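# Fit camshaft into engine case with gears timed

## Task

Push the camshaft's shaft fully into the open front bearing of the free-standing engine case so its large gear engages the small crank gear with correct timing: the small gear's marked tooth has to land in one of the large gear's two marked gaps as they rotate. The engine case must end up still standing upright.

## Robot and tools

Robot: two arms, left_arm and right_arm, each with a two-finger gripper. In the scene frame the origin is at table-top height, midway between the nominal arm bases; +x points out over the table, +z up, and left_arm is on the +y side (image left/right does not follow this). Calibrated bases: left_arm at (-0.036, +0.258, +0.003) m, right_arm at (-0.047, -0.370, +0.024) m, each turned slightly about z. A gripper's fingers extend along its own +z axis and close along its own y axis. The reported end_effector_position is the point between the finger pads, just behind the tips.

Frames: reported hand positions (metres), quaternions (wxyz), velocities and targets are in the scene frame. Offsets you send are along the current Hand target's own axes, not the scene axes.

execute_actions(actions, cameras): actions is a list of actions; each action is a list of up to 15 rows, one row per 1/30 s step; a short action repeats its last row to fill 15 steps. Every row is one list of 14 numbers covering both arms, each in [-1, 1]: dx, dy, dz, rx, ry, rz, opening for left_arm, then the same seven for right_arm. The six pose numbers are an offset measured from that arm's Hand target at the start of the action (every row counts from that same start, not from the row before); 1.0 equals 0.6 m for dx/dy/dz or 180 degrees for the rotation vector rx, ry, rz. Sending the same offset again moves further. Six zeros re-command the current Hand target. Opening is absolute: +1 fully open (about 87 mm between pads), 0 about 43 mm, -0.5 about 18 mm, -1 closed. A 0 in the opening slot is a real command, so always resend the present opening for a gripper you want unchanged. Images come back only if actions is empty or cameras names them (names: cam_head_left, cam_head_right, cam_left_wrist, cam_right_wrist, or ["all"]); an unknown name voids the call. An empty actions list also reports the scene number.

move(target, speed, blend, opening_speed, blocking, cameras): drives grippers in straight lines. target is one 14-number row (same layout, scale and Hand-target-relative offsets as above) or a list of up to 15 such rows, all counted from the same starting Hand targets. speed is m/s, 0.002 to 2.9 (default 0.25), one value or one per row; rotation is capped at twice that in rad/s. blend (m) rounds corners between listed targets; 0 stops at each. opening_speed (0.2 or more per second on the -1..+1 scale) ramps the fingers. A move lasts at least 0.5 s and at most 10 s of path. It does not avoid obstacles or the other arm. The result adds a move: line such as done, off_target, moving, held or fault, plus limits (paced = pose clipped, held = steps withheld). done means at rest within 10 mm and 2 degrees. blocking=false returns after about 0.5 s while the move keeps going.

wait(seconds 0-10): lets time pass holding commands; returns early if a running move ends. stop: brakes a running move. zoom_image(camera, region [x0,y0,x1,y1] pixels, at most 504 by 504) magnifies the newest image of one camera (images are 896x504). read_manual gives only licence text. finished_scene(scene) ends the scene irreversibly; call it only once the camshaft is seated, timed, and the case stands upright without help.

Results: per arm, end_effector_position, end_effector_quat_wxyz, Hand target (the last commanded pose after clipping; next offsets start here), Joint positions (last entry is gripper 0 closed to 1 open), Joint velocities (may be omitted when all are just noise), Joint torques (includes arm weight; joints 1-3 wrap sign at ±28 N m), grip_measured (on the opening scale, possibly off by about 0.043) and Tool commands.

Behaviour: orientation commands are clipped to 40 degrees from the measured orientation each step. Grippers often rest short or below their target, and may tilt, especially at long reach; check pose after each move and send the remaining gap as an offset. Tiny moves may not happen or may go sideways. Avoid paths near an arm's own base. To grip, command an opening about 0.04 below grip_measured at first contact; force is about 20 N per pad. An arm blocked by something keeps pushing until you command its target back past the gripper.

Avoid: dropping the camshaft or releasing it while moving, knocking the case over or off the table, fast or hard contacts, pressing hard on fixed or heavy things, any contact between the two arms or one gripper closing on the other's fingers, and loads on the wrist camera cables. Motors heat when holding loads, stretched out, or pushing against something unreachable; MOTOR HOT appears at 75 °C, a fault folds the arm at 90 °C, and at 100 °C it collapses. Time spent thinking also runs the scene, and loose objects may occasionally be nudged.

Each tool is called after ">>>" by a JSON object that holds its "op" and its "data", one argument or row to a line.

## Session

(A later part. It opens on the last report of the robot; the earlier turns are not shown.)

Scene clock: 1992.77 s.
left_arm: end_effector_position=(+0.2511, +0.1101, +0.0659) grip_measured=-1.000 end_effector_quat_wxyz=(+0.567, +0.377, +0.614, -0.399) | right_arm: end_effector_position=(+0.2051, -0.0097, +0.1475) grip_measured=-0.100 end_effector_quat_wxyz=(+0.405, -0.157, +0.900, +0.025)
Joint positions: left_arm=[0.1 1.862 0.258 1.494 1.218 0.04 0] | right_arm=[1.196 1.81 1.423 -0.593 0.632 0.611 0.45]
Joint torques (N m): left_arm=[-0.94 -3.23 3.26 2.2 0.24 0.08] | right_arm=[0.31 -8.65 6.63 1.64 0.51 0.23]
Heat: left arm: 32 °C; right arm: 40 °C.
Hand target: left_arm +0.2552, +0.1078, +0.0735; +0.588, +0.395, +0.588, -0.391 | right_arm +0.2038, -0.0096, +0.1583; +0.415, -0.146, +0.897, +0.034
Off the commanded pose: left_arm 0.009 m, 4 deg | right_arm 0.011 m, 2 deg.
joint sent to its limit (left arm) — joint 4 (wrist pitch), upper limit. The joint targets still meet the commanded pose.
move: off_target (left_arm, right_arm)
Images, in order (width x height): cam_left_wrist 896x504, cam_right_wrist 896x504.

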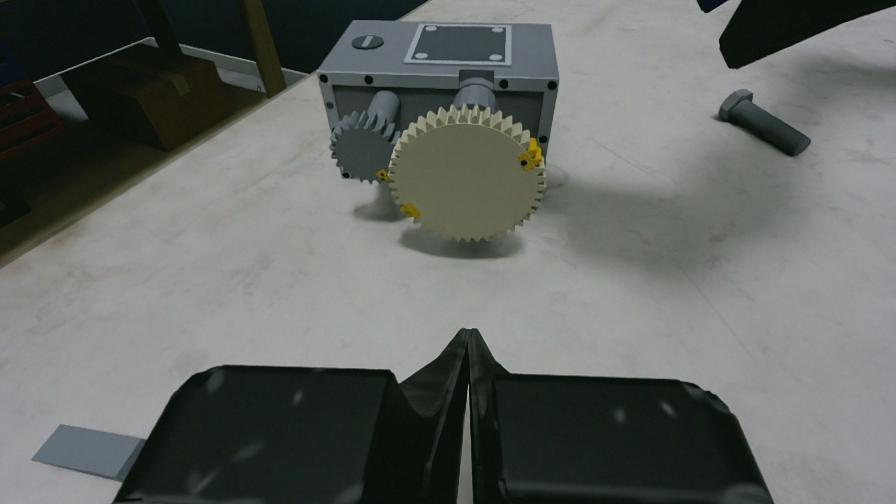

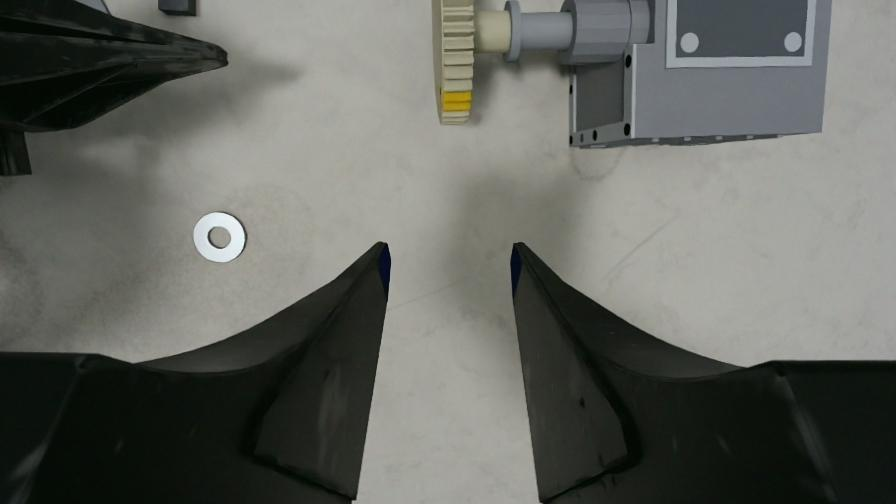

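>>> {"op": "move", "data": {
  "target": [-0.01,0.007,0.1215,0.028,0,0,-1,0,0,0,0,0,0,-0.1],
  "speed": 0.12,
  "cameras": ["cam_left_wrist","cam_right_wrist"]
}}

Scene clock: 2001.67 s.
left_arm: end_effector_position=(+0.2836, +0.0441, +0.0812) grip_measured=-1.000 end_effector_quat_wxyz=(+0.571, +0.424, +0.566, -0.416) | right_arm: end_effector_position=(+0.2051, -0.0097, +0.1475) grip_measured=-0.100 end_effector_quat_wxyz=(+0.405, -0.157, +0.900, +0.025)
Joint positions: left_arm=[-0.129 1.944 0.461 1.48 1.099 0.017 0] | right_arm=[1.196 1.81 1.423 -0.593 0.632 0.611 0.45]
Joint torques (N m): left_arm=[-0.92 -4.22 3.89 1.54 -0.04 -0.06] | right_arm=[0.35 -8.66 6.6 1.64 0.49 0.22]
Heat: left arm: 31 °C; right arm: 39 °C.
Hand target: left_arm +0.2870, +0.0420, +0.0793; +0.570, +0.421, +0.570, -0.416 | right_arm +0.2038, -0.0096, +0.1583; +0.415, -0.146, +0.897, +0.034
Off the commanded pose: left_arm 0.004 m, 1 deg | right_arm 0.011 m, 2 deg.
move: off_target (right_arm)
Images, in order (width x height): cam_left_wrist 896x504, cam_right_wrist 896x504.

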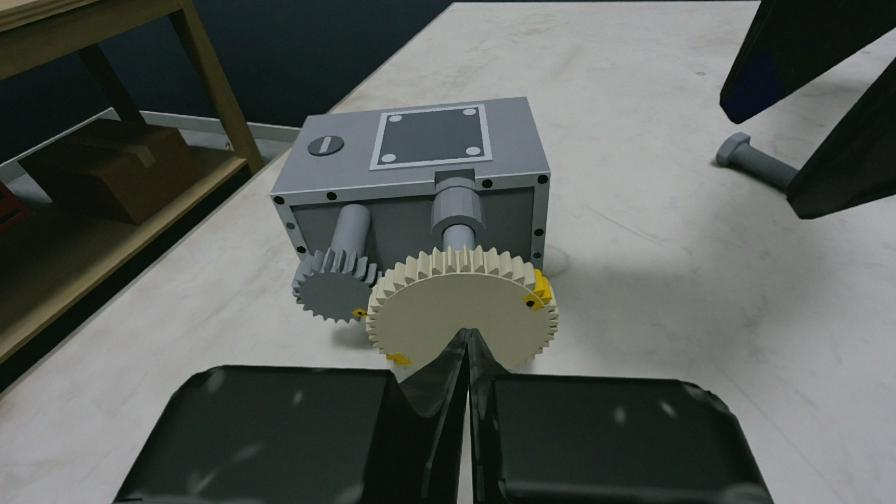

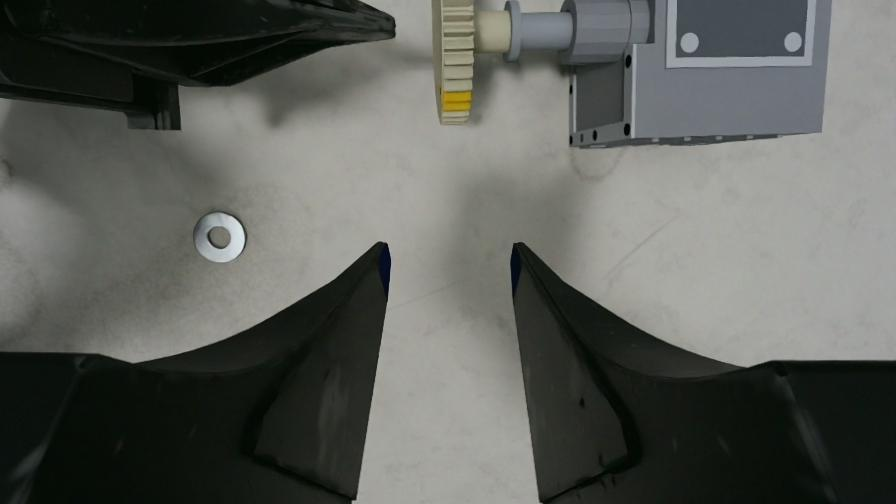

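>>> {"op": "move", "data": {
  "target": [
    [0.02,0.002,0.018,0,0,0,-1,0,0,0,0,0,0,-0.1]
  ],
  "speed": 0.08,
  "cameras": ["cam_left_wrist","cam_right_wrist"]
}}

Scene clock: 2006.70 s.
left_arm: end_effector_position=(+0.2865, +0.0349, +0.0632) grip_measured=-1.000 end_effector_quat_wxyz=(+0.558, +0.418, +0.579, -0.421) | right_arm: end_effector_position=(+0.2051, -0.0097, +0.1475) grip_measured=-0.100 end_effector_quat_wxyz=(+0.405, -0.157, +0.900, +0.025)
Joint positions: left_arm=[-0.16 2.018 0.487 1.488 1.067 0.017 0] | right_arm=[1.196 1.81 1.423 -0.593 0.632 0.611 0.45]
Joint torques (N m): left_arm=[-0.95 -4.55 3.73 1.96 -0.01 -0.05] | right_arm=[0.43 -8.72 6.6 1.63 0.5 0.22]
Heat: left arm: 31 °C; right arm: 38 °C.
Hand target: left_arm +0.2914, +0.0322, +0.0672; +0.570, +0.421, +0.570, -0.416 | right_arm +0.2038, -0.0096, +0.1583; +0.415, -0.146, +0.897, +0.034
Off the commanded pose: left_arm 0.007 m, 2 deg | right_arm 0.011 m, 2 deg.
move: off_target (right_arm)
Images, in order (width x height): cam_left_wrist 896x504, cam_right_wrist 896x504.

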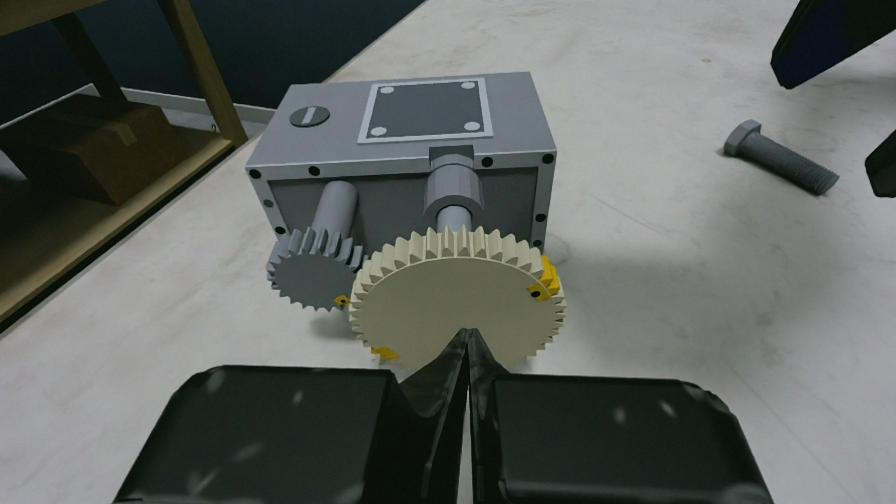

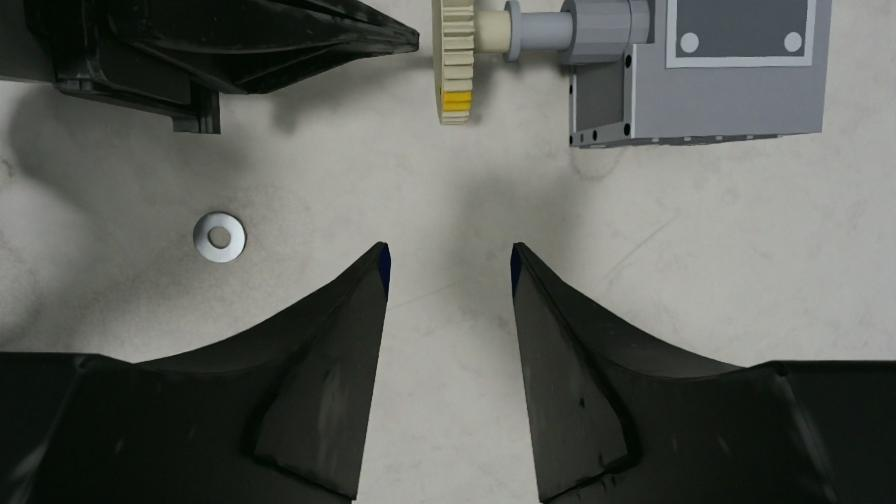

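>>> {"op": "move", "data": {
  "target": [
    [-0.013,0.008,0.004,0,0,0,-1,0,0,0,0,0,0,-0.1]
  ],
  "speed": 0.08,
  "cameras": ["cam_left_wrist","cam_right_wrist"]
}}

Scene clock: 2012.23 s.
left_arm: end_effector_position=(+0.2922, +0.0337, +0.0669) grip_measured=-1.000 end_effector_quat_wxyz=(+0.562, +0.420, +0.576, -0.420) | right_arm: end_effector_position=(+0.2051, -0.0097, +0.1475) grip_measured=-0.100 end_effector_quat_wxyz=(+0.405, -0.157, +0.900, +0.025)
Joint positions: left_arm=[-0.16 2.018 0.508 1.48 1.067 0.015 0] | right_arm=[1.196 1.81 1.423 -0.593 0.632 0.611 0.45]
Joint torques (N m): left_arm=[-0.9 -6.91 3.79 1.55 -0.03 -0.05] | right_arm=[0.35 -8.59 6.57 1.63 0.52 0.2]
Heat: left arm: 30 °C; right arm: 38 °C.
Hand target: left_arm +0.2966, +0.0313, +0.0750; +0.570, +0.421, +0.570, -0.416 | right_arm +0.2038, -0.0096, +0.1583; +0.415, -0.146, +0.897, +0.034
Off the commanded pose: left_arm 0.010 m, 1 deg | right_arm 0.011 m, 2 deg.
move: off_target (right_arm)
Images, in order (width x height): cam_left_wrist 896x504, cam_right_wrist 896x504.

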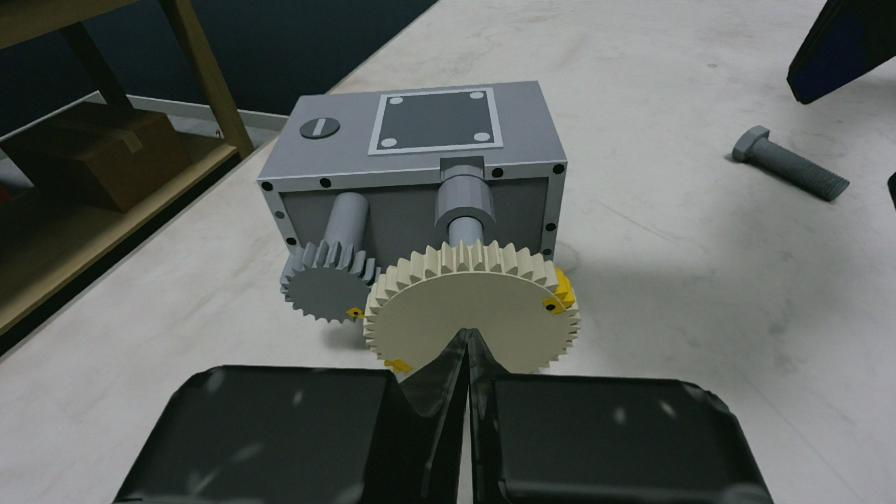

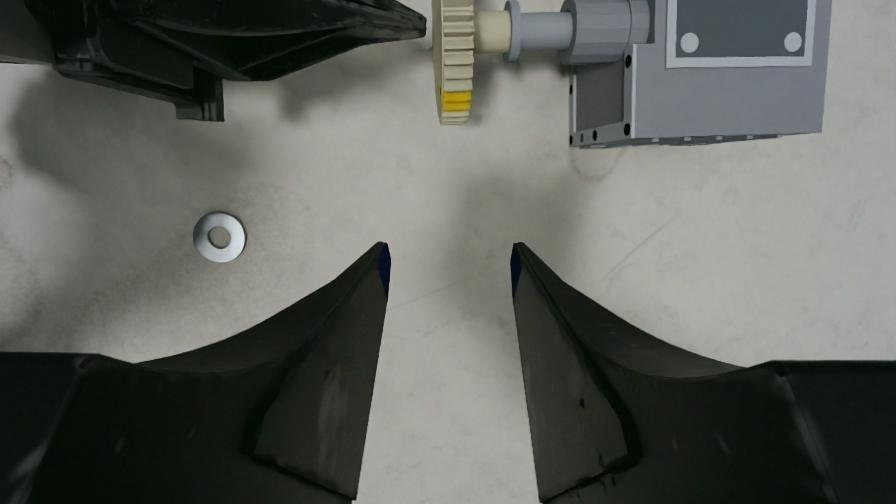

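>>> {"op": "move", "data": {
  "target": [
    [-0.006,0.002,0.019,0,0,0,-1,0,0,0,0,0,0,-0.1]
  ],
  "speed": 0.05,
  "cameras": ["cam_left_wrist","cam_right_wrist"]
}}

Scene clock: 2016.70 s.
left_arm: end_effector_position=(+0.2967, +0.0247, +0.0682) grip_measured=-1.000 end_effector_quat_wxyz=(+0.561, +0.418, +0.578, -0.420) | right_arm: end_effector_position=(+0.2051, -0.0097, +0.1475) grip_measured=-0.100 end_effector_quat_wxyz=(+0.405, -0.157, +0.900, +0.025)
Joint positions: left_arm=[-0.188 2.018 0.535 1.45 1.037 0.012 0] | right_arm=[1.196 1.81 1.423 -0.593 0.632 0.611 0.45]
Joint torques (N m): left_arm=[-1.2 -7.39 4.14 1.58 -0.05 -0.05] | right_arm=[0.39 -8.68 6.64 1.62 0.49 0.2]
Heat: left arm: 30 °C; right arm: 38 °C.
Hand target: left_arm +0.3011, +0.0207, +0.0786; +0.570, +0.421, +0.570, -0.416 | right_arm +0.2038, -0.0096, +0.1583; +0.415, -0.146, +0.897, +0.034
Off the commanded pose: left_arm 0.012 m, 1 deg | right_arm 0.011 m, 2 deg.
move: off_target (left_arm, right_arm)
Images, in order (width x height): cam_left_wrist 896x504, cam_right_wrist 896x504.

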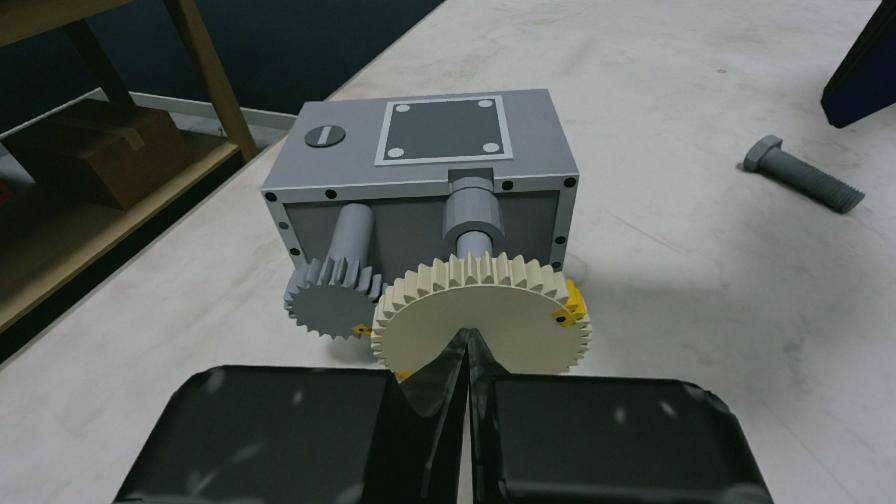

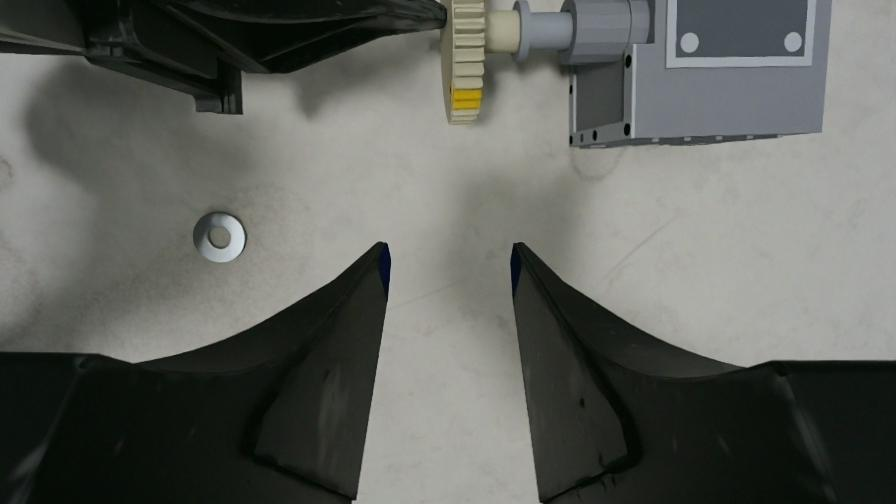

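>>> {"op": "move", "data": {
  "target": [
    [0.0,-0.006,0.016,0,0,0,-1,0,0,0,0,0,0,-0.1]
  ],
  "speed": 0.05,
  "cameras": ["cam_left_wrist","cam_right_wrist"]
}}

Scene clock: 2021.27 s.
left_arm: end_effector_position=(+0.2959, +0.0159, +0.0693) grip_measured=-1.000 end_effector_quat_wxyz=(+0.561, +0.420, +0.576, -0.421) | right_arm: end_effector_position=(+0.2051, -0.0097, +0.1475) grip_measured=-0.100 end_effector_quat_wxyz=(+0.405, -0.157, +0.900, +0.025)
Joint positions: left_arm=[-0.217 2.018 0.542 1.446 1.012 0.011 0] | right_arm=[1.196 1.81 1.423 -0.593 0.632 0.611 0.45]
Joint torques (N m): left_arm=[-1.58 -7.13 4.31 1.57 -0.14 -0.02] | right_arm=[0.29 -8.62 6.65 1.63 0.49 0.22]
Heat: left arm: 30 °C; right arm: 37 °C.
Hand target: left_arm +0.3007, +0.0105, +0.0785; +0.570, +0.421, +0.570, -0.416 | right_arm +0.2038, -0.0096, +0.1583; +0.415, -0.146, +0.897, +0.034
Off the commanded pose: left_arm 0.012 m, 1 deg | right_arm 0.011 m, 2 deg.
move: off_target (left_arm, right_arm)
Images, in order (width x height): cam_left_wrist 896x504, cam_right_wrist 896x504.

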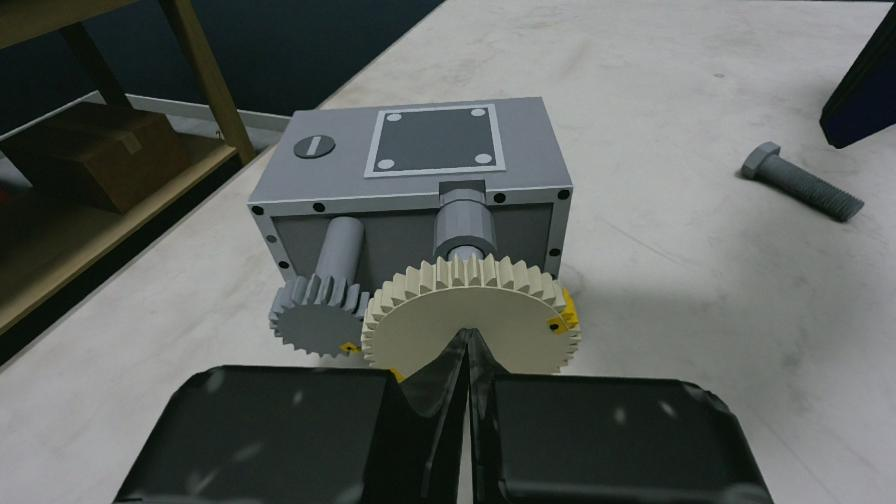

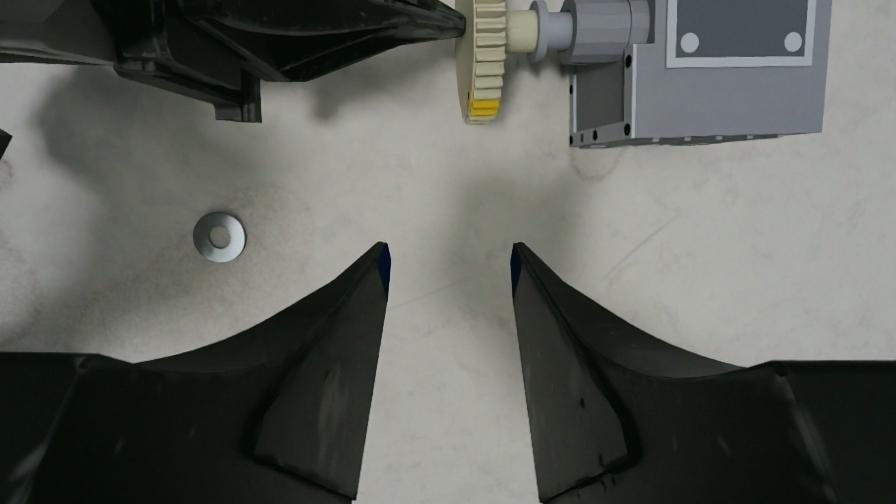

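>>> {"op": "move", "data": {
  "target": [
    [0.0,0.004,0.017,0,0,0,-1,0,0,0,0,0,0,-0.1]
  ],
  "speed": 0.05,
  "cameras": ["cam_left_wrist","cam_right_wrist"]
}}

>>> {"op": "zoom_image", "data": {
  "camera": "cam_right_wrist",
  "region": [400, 0, 680, 160]
}}

Scene clock: 2026.93 s.
left_arm: end_effector_position=(+0.2978, +0.0083, +0.0695) grip_measured=-1.000 end_effector_quat_wxyz=(+0.556, +0.419, +0.579, -0.424) | right_arm: end_effector_position=(+0.2051, -0.0097, +0.1475) grip_measured=-0.100 end_effector_quat_wxyz=(+0.405, -0.157, +0.900, +0.025)
Joint positions: left_arm=[-0.239 2.018 0.564 1.415 0.995 0.008 0] | right_arm=[1.196 1.81 1.423 -0.593 0.632 0.611 0.45]
Joint torques (N m): left_arm=[-1.8 -6.2 5.19 1.72 -0.21 -0.01] | right_arm=[0.4 -8.68 6.61 1.64 0.51 0.21]
Heat: left arm: 29 °C; right arm: 37 °C.
Hand target: left_arm +0.3059, +0.0014, +0.0785; +0.570, +0.421, +0.570, -0.416 | right_arm +0.2038, -0.0096, +0.1583; +0.415, -0.146, +0.897, +0.034
Off the commanded pose: left_arm 0.014 m, 2 deg | right_arm 0.011 m, 2 deg.
move: off_target (left_arm, right_arm)
Images, in order (width x height): cam_left_wrist 896x504, cam_right_wrist 896x504.

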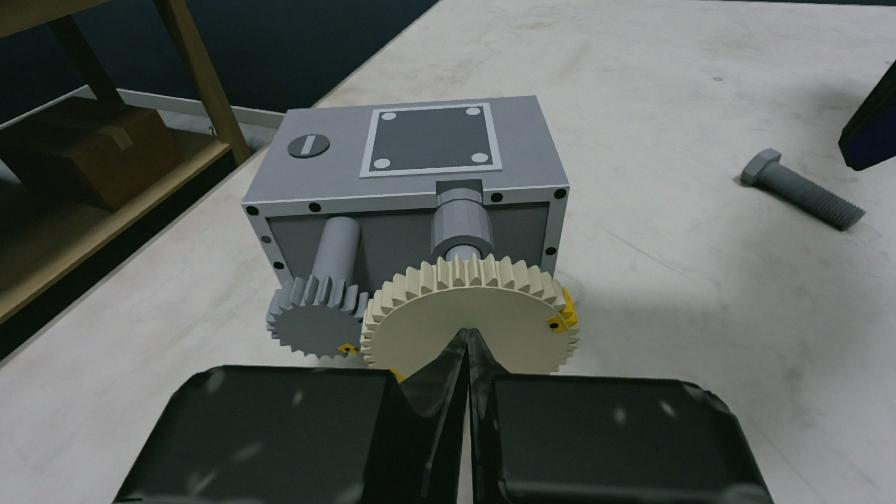

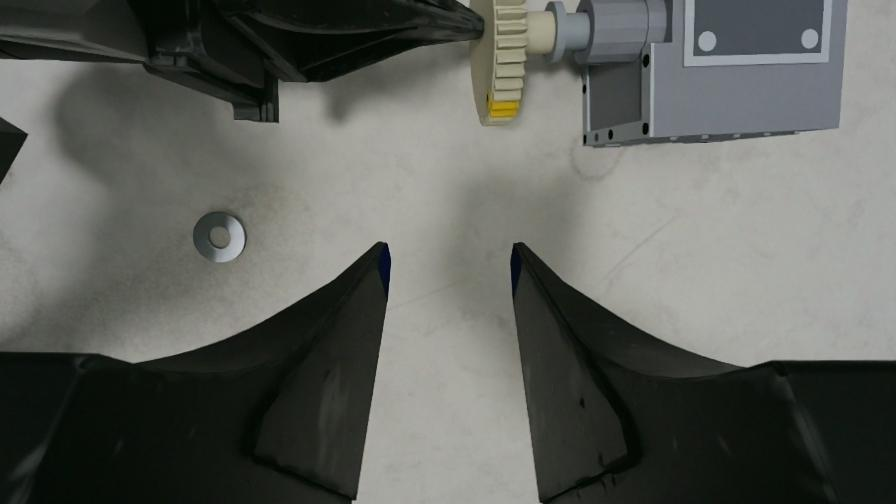

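Scaled by 1.800 from the camera's 896x504 image, which has a finer 1280x720 frame.

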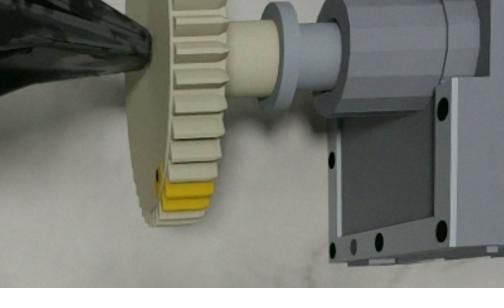

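>>> {"op": "zoom_image", "data": {
  "camera": "cam_left_wrist",
  "region": [250, 240, 410, 400]
}}

Scaled by 3.150 from the camera's 896x504 image, which has a finer 1280x720 frame.

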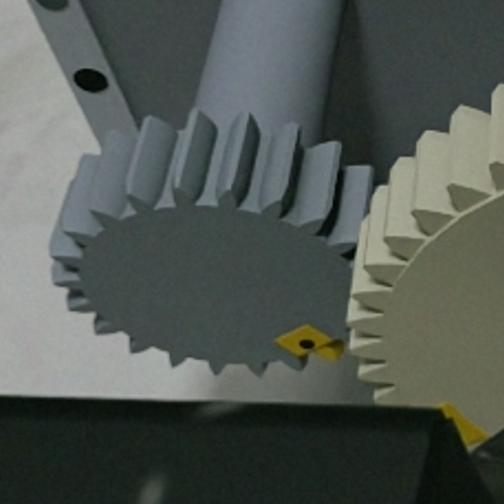

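>>> {"op": "move", "data": {
  "target": [0,0,-0.12,0,0,0,-1,0,0,0,0,0,0,-0.1],
  "speed": 0.15,
  "cameras": ["cam_left_wrist"]
}}

>>> {"op": "zoom_image", "data": {
  "camera": "cam_left_wrist",
  "region": [320, 140, 480, 260]
}}

Scene clock: 2040.83 s.
left_arm: end_effector_position=(+0.2840, +0.0687, +0.0678) grip_measured=-1.000 end_effector_quat_wxyz=(+0.556, +0.410, +0.586, -0.424) | right_arm: end_effector_position=(+0.2051, -0.0097, +0.1475) grip_measured=-0.100 end_effector_quat_wxyz=(+0.405, -0.157, +0.900, +0.025)
Joint positions: left_arm=[-0.041 1.97 0.453 1.456 1.177 0.015 0] | right_arm=[1.196 1.81 1.423 -0.593 0.632 0.611 0.45]
Joint torques (N m): left_arm=[0.03 -7.04 2.28 1.88 0.24 0] | right_arm=[0.4 -8.66 6.63 1.65 0.49 0.21]
Heat: left arm: 29 °C; right arm: 37 °C.
Hand target: left_arm +0.2844, +0.0701, +0.0789; +0.570, +0.421, +0.570, -0.416 | right_arm +0.2038, -0.0096, +0.1583; +0.415, -0.146, +0.897, +0.034
Off the commanded pose: left_arm 0.011 m, 3 deg | right_arm 0.011 m, 2 deg.
move: off_target (left_arm, right_arm)
Images, in order (width x height): cam_left_wrist 896x504.

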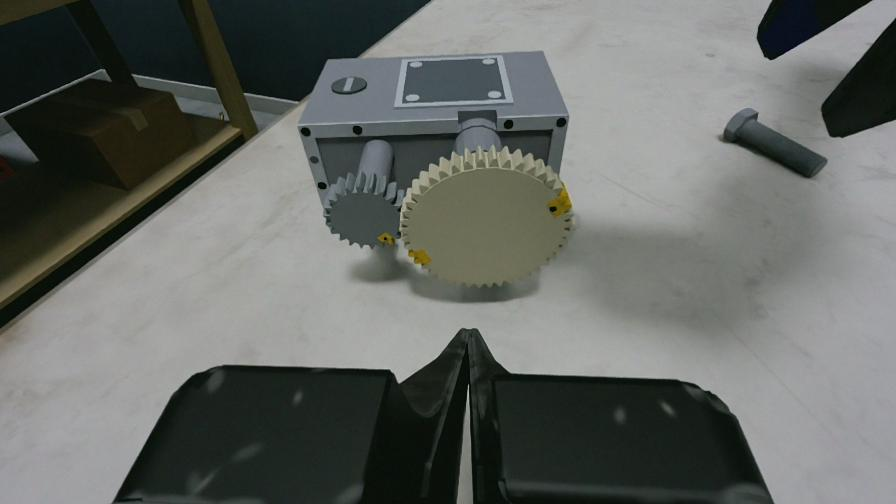

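Scaled by 3.150 from the camera's 896x504 image, which has a finer 1280x720 frame.

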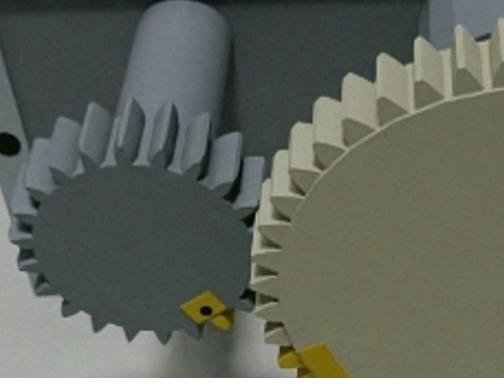

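>>> {"op": "move", "data": {
  "target": [-0.0755,0.03,-0.18,-0.350,-0.1197,-0.5166,-1,0,0,0,0,0,0,-0.1],
  "speed": 0.3,
  "cameras": ["cam_left_wrist"]
}}

>>> {"op": "zoom_image", "data": {
  "camera": "cam_left_wrist",
  "region": [430, 230, 550, 350]
}}

Scene clock: 2050.97 s.
left_arm: end_effector_position=(+0.2640, +0.1749, +0.1155) grip_measured=-1.000 end_effector_quat_wxyz=(+0.299, -0.489, +0.705, -0.418) | right_arm: end_effector_position=(+0.2051, -0.0097, +0.1475) grip_measured=-0.100 end_effector_quat_wxyz=(+0.405, -0.157, +0.900, +0.025)
Joint positions: left_arm=[0.089 0.98 0.334 0.121 0.34 -1.364 0] | right_arm=[1.196 1.81 1.423 -0.593 0.632 0.611 0.45]
Joint torques (N m): left_arm=[-0.06 -1.78 7.88 1.78 0.02 0] | right_arm=[0.38 -8.62 6.53 1.62 0.5 0.23]
Heat: left arm: 29 °C; right arm: 37 °C.
Hand target: left_arm +0.2692, +0.1784, +0.1247; +0.309, -0.491, +0.699, -0.418 | right_arm +0.2038, -0.0096, +0.1583; +0.415, -0.146, +0.897, +0.034
Off the commanded pose: left_arm 0.011 m, 1 deg | right_arm 0.011 m, 2 deg.
move: off_target (left_arm, right_arm)
Images, in order (width x height): cam_left_wrist 896x504.

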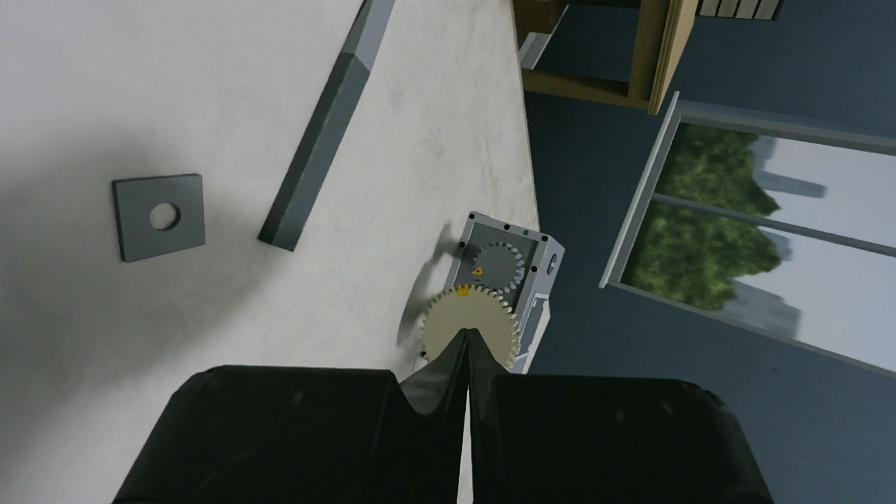

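Scaled by 4.200 from the camera's 896x504 image, which has a finer 1280x720 frame.

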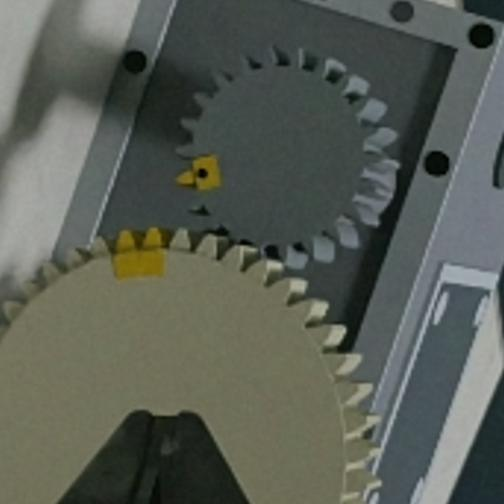

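>>> {"op": "move", "data": {
  "target": [
    [0,0,0,0,0,0,-1,0,-0.027,0.125,0,0,0,0.0]
  ],
  "speed": 0.12,
  "cameras": ["cam_right_wrist"]
}}

Scene clock: 2063.50 s.
left_arm: end_effector_position=(+0.2640, +0.1749, +0.1154) grip_measured=-1.000 end_effector_quat_wxyz=(+0.299, -0.489, +0.705, -0.417) | right_arm: end_effector_position=(+0.2612, -0.0116, +0.1116) grip_measured=+0.000 end_effector_quat_wxyz=(+0.413, -0.146, +0.898, +0.030)
Joint positions: left_arm=[0.089 0.98 0.334 0.121 0.34 -1.364 0] | right_arm=[1.067 1.906 1.38 -0.366 0.565 0.498 0.5]
Joint torques (N m): left_arm=[-0.06 -1.81 7.88 1.8 0.01 0] | right_arm=[-0.54 -7.32 5.82 2 0.3 -0.02]
Heat: left arm: 29 °C; right arm: 37 °C.
Hand target: left_arm +0.2691, +0.1784, +0.1247; +0.309, -0.491, +0.699, -0.418 | right_arm +0.2636, -0.0112, +0.1103; +0.415, -0.147, +0.897, +0.034
Off the commanded pose: left_arm 0.011 m, 1 deg | right_arm 0.003 m, 1 deg.
move: off_target (left_arm)
Images, in order (width x height): cam_right_wrist 896x504.

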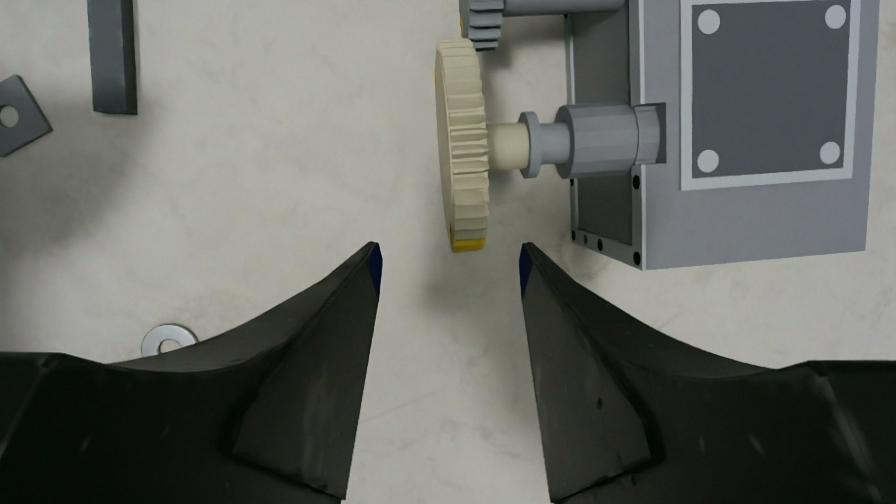

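>>> {"op": "move", "data": {
  "target": [
    [0,0,0,0,0,0,-1,-0.003,-0.009,0.033,-0.013,-0.001,-0.017,0.0]
  ],
  "speed": 0.08,
  "cameras": ["cam_right_wrist"]
}}

Scene clock: 2068.47 s.
left_arm: end_effector_position=(+0.2640, +0.1749, +0.1154) grip_measured=-1.000 end_effector_quat_wxyz=(+0.299, -0.489, +0.705, -0.417) | right_arm: end_effector_position=(+0.2784, -0.0121, +0.1015) grip_measured=+0.000 end_effector_quat_wxyz=(+0.412, -0.178, +0.893, +0.039)
Joint positions: left_arm=[0.089 0.98 0.334 0.121 0.34 -1.364 0] | right_arm=[1.021 1.929 1.36 -0.276 0.5 0.393 0.5]
Joint torques (N m): left_arm=[-0.06 -1.78 7.87 1.8 0.01 0] | right_arm=[-0.59 -7.25 5.68 2.11 0.24 -0.02]
Heat: left arm: 30 °C; right arm: 37 °C.
Hand target: left_arm +0.2691, +0.1784, +0.1247; +0.309, -0.491, +0.699, -0.418 | right_arm +0.2809, -0.0124, +0.0989; +0.414, -0.179, +0.891, +0.042
Off the commanded pose: left_arm 0.011 m, 1 deg | right_arm 0.004 m, 0 deg.
move: off_target (left_arm)
Images, in order (width x height): cam_right_wrist 896x504.

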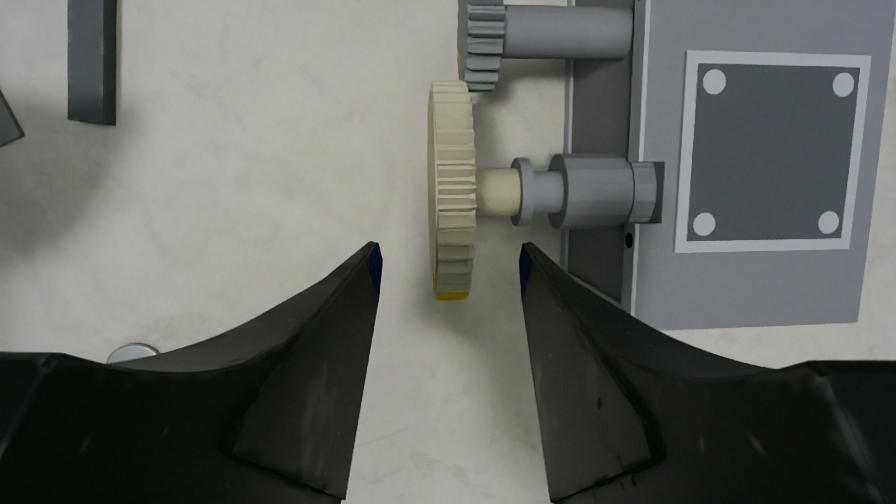

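>>> {"op": "move", "data": {
  "target": [
    [0,0,0,0,0,0,-1,0,0,0,0,0,0,-0.74]
  ],
  "opening_speed": 0.5
}}

>>> {"op": "move", "data": {
  "target": [0,0,0,0,0,0,-1,0.012,0.004,-0.006,0,-0.02,0,-0.74],
  "speed": 0.06,
  "cameras": ["cam_left_wrist","cam_right_wrist"]
}}

>>> {"op": "zoom_image", "data": {
  "camera": "cam_left_wrist",
  "region": [430, 230, 550, 350]
}}

Scene clock: 2076.50 s.
left_arm: end_effector_position=(+0.2640, +0.1749, +0.1154) grip_measured=-1.000 end_effector_quat_wxyz=(+0.299, -0.489, +0.705, -0.417) | right_arm: end_effector_position=(+0.2788, -0.0124, +0.1016) grip_measured=-0.672 end_effector_quat_wxyz=(+0.413, -0.178, +0.892, +0.038)
Joint positions: left_arm=[0.089 0.98 0.334 0.121 0.34 -1.364 0] | right_arm=[1.02 1.929 1.36 -0.275 0.5 0.39 0.164]
Joint torques (N m): left_arm=[-0.08 -1.81 7.87 1.8 0.01 -0.01] | right_arm=[-0.54 -7.27 5.78 2.11 0.23 0.01]
Heat: left arm: 30 °C; right arm: 36 °C.
Hand target: left_arm +0.2691, +0.1784, +0.1247; +0.309, -0.491, +0.699, -0.418 | right_arm +0.2808, -0.0123, +0.0989; +0.414, -0.179, +0.891, +0.042
Off the commanded pose: left_arm 0.011 m, 1 deg | right_arm 0.003 m, 0 deg.
move: off_target (left_arm)

Scene clock: 2077.47 s.
left_arm: end_effector_position=(+0.2640, +0.1749, +0.1154) grip_measured=-1.000 end_effector_quat_wxyz=(+0.299, -0.489, +0.705, -0.417) | right_arm: end_effector_position=(+0.2787, -0.0139, +0.0998) grip_measured=-0.673 end_effector_quat_wxyz=(+0.446, -0.167, +0.878, +0.043)
Joint positions: left_arm=[0.089 0.98 0.334 0.121 0.34 -1.364 0] | right_arm=[1.036 1.901 1.264 -0.14 0.55 0.382 0.164]
Joint torques (N m): left_arm=[-0.08 -1.8 7.86 1.8 0.01 -0.01] | right_arm=[0.39 -7.68 4.81 2.05 0.17 -0.02]
Heat: left arm: 30 °C; right arm: 37 °C.
Hand target: left_arm +0.2691, +0.1784, +0.1247; +0.309, -0.491, +0.699, -0.418 | right_arm +0.2731, -0.0129, +0.0958; +0.442, -0.177, +0.878, +0.047
Off the commanded pose: left_arm 0.011 m, 1 deg | right_arm 0.007 m, 1 deg.
move: off_target (left_arm)
Images, in order (width x height): cam_left_wrist 896x504, cam_right_wrist 896x504.

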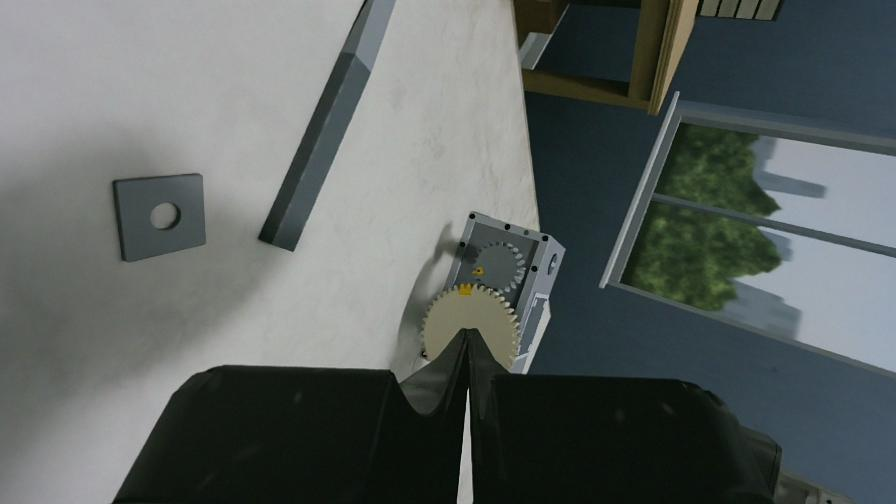

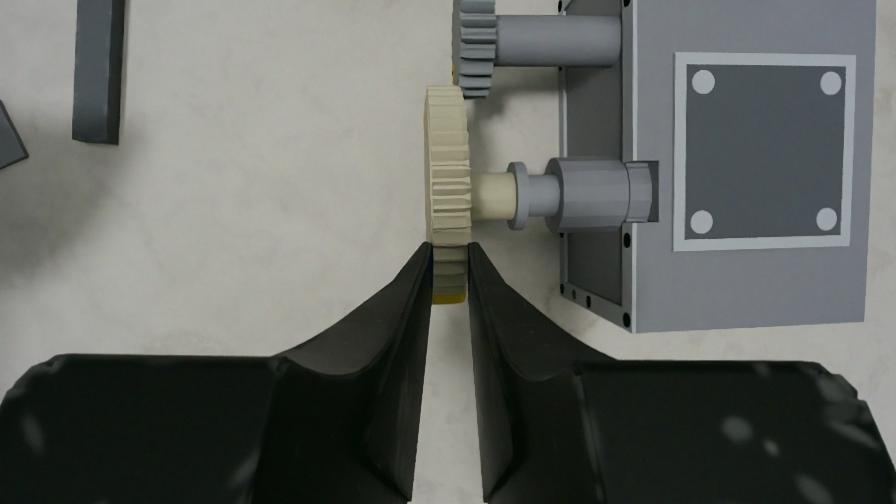

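Scaled by 4.200 from the camera's 896x504 image, which has a finer 1280x720 frame.

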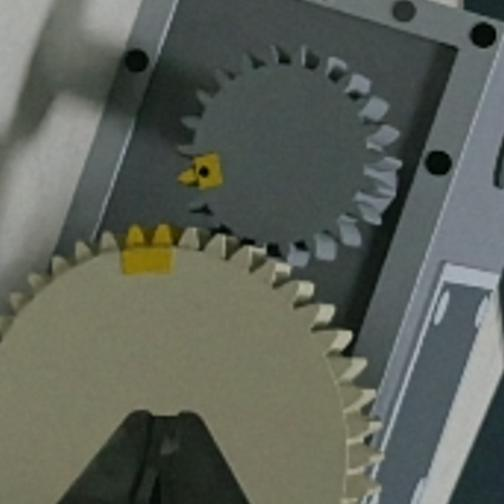

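>>> {"op": "move", "data": {
  "target": [0,0,0,0,0,0,-1,0.008,0.0,-0.003,0,-0.013,0,-0.74],
  "speed": 0.06,
  "cameras": ["cam_left_wrist","cam_right_wrist"]
}}

>>> {"op": "zoom_image", "data": {
  "camera": "cam_left_wrist",
  "region": [430, 230, 550, 350]
}}

Scene clock: 2086.40 s.
left_arm: end_effector_position=(+0.2640, +0.1749, +0.1154) grip_measured=-1.000 end_effector_quat_wxyz=(+0.299, -0.489, +0.705, -0.417) | right_arm: end_effector_position=(+0.2767, -0.0141, +0.0982) grip_measured=-0.673 end_effector_quat_wxyz=(+0.468, -0.163, +0.867, +0.049)
Joint positions: left_arm=[0.089 0.98 0.334 0.121 0.34 -1.364 0] | right_arm=[1.049 1.884 1.195 -0.039 0.577 0.37 0.164]
Joint torques (N m): left_arm=[-0.08 -1.78 7.86 1.8 0.02 -0.01] | right_arm=[0.46 -7.61 4.64 1.94 0.15 -0.02]
Heat: left arm: 31 °C; right arm: 37 °C.
Hand target: left_arm +0.2691, +0.1784, +0.1247; +0.309, -0.491, +0.699, -0.418 | right_arm +0.2691, -0.0147, +0.0930; +0.460, -0.176, +0.869, +0.051
Off the commanded pose: left_arm 0.011 m, 1 deg | right_arm 0.009 m, 2 deg.
move: off_target (left_arm)
Images, in order (width x height): cam_left_wrist 896x504, cam_right_wrist 896x504.

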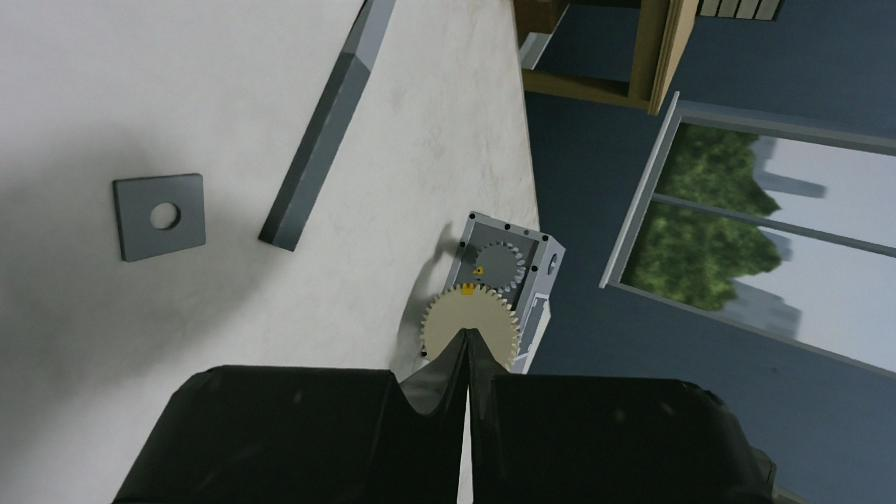

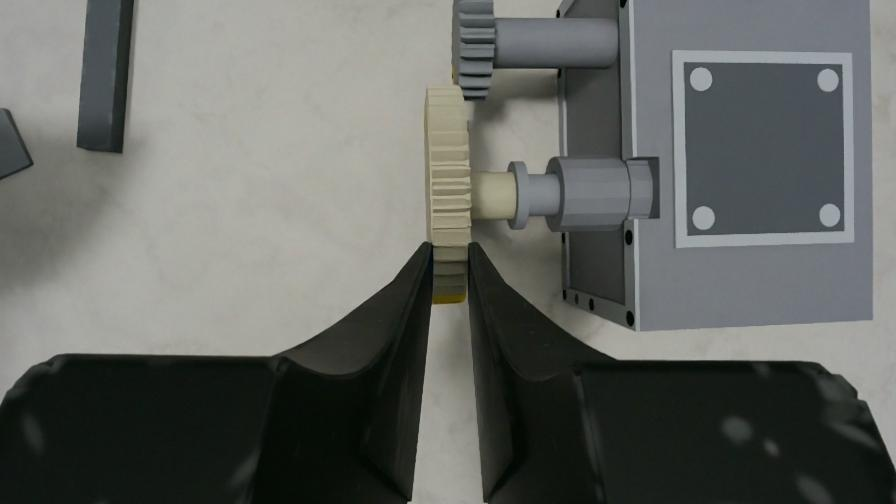

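Scaled by 4.200 from the camera's 896x504 image, which has a finer 1280x720 frame.

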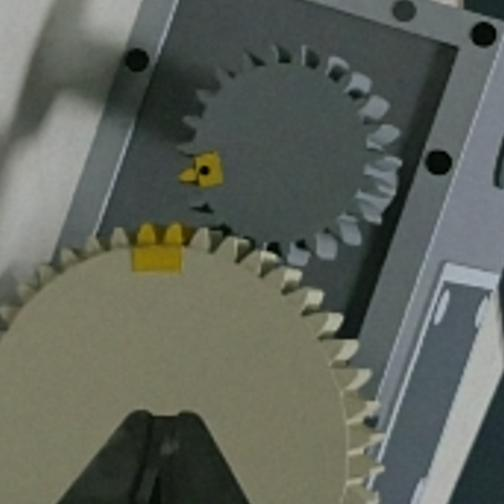

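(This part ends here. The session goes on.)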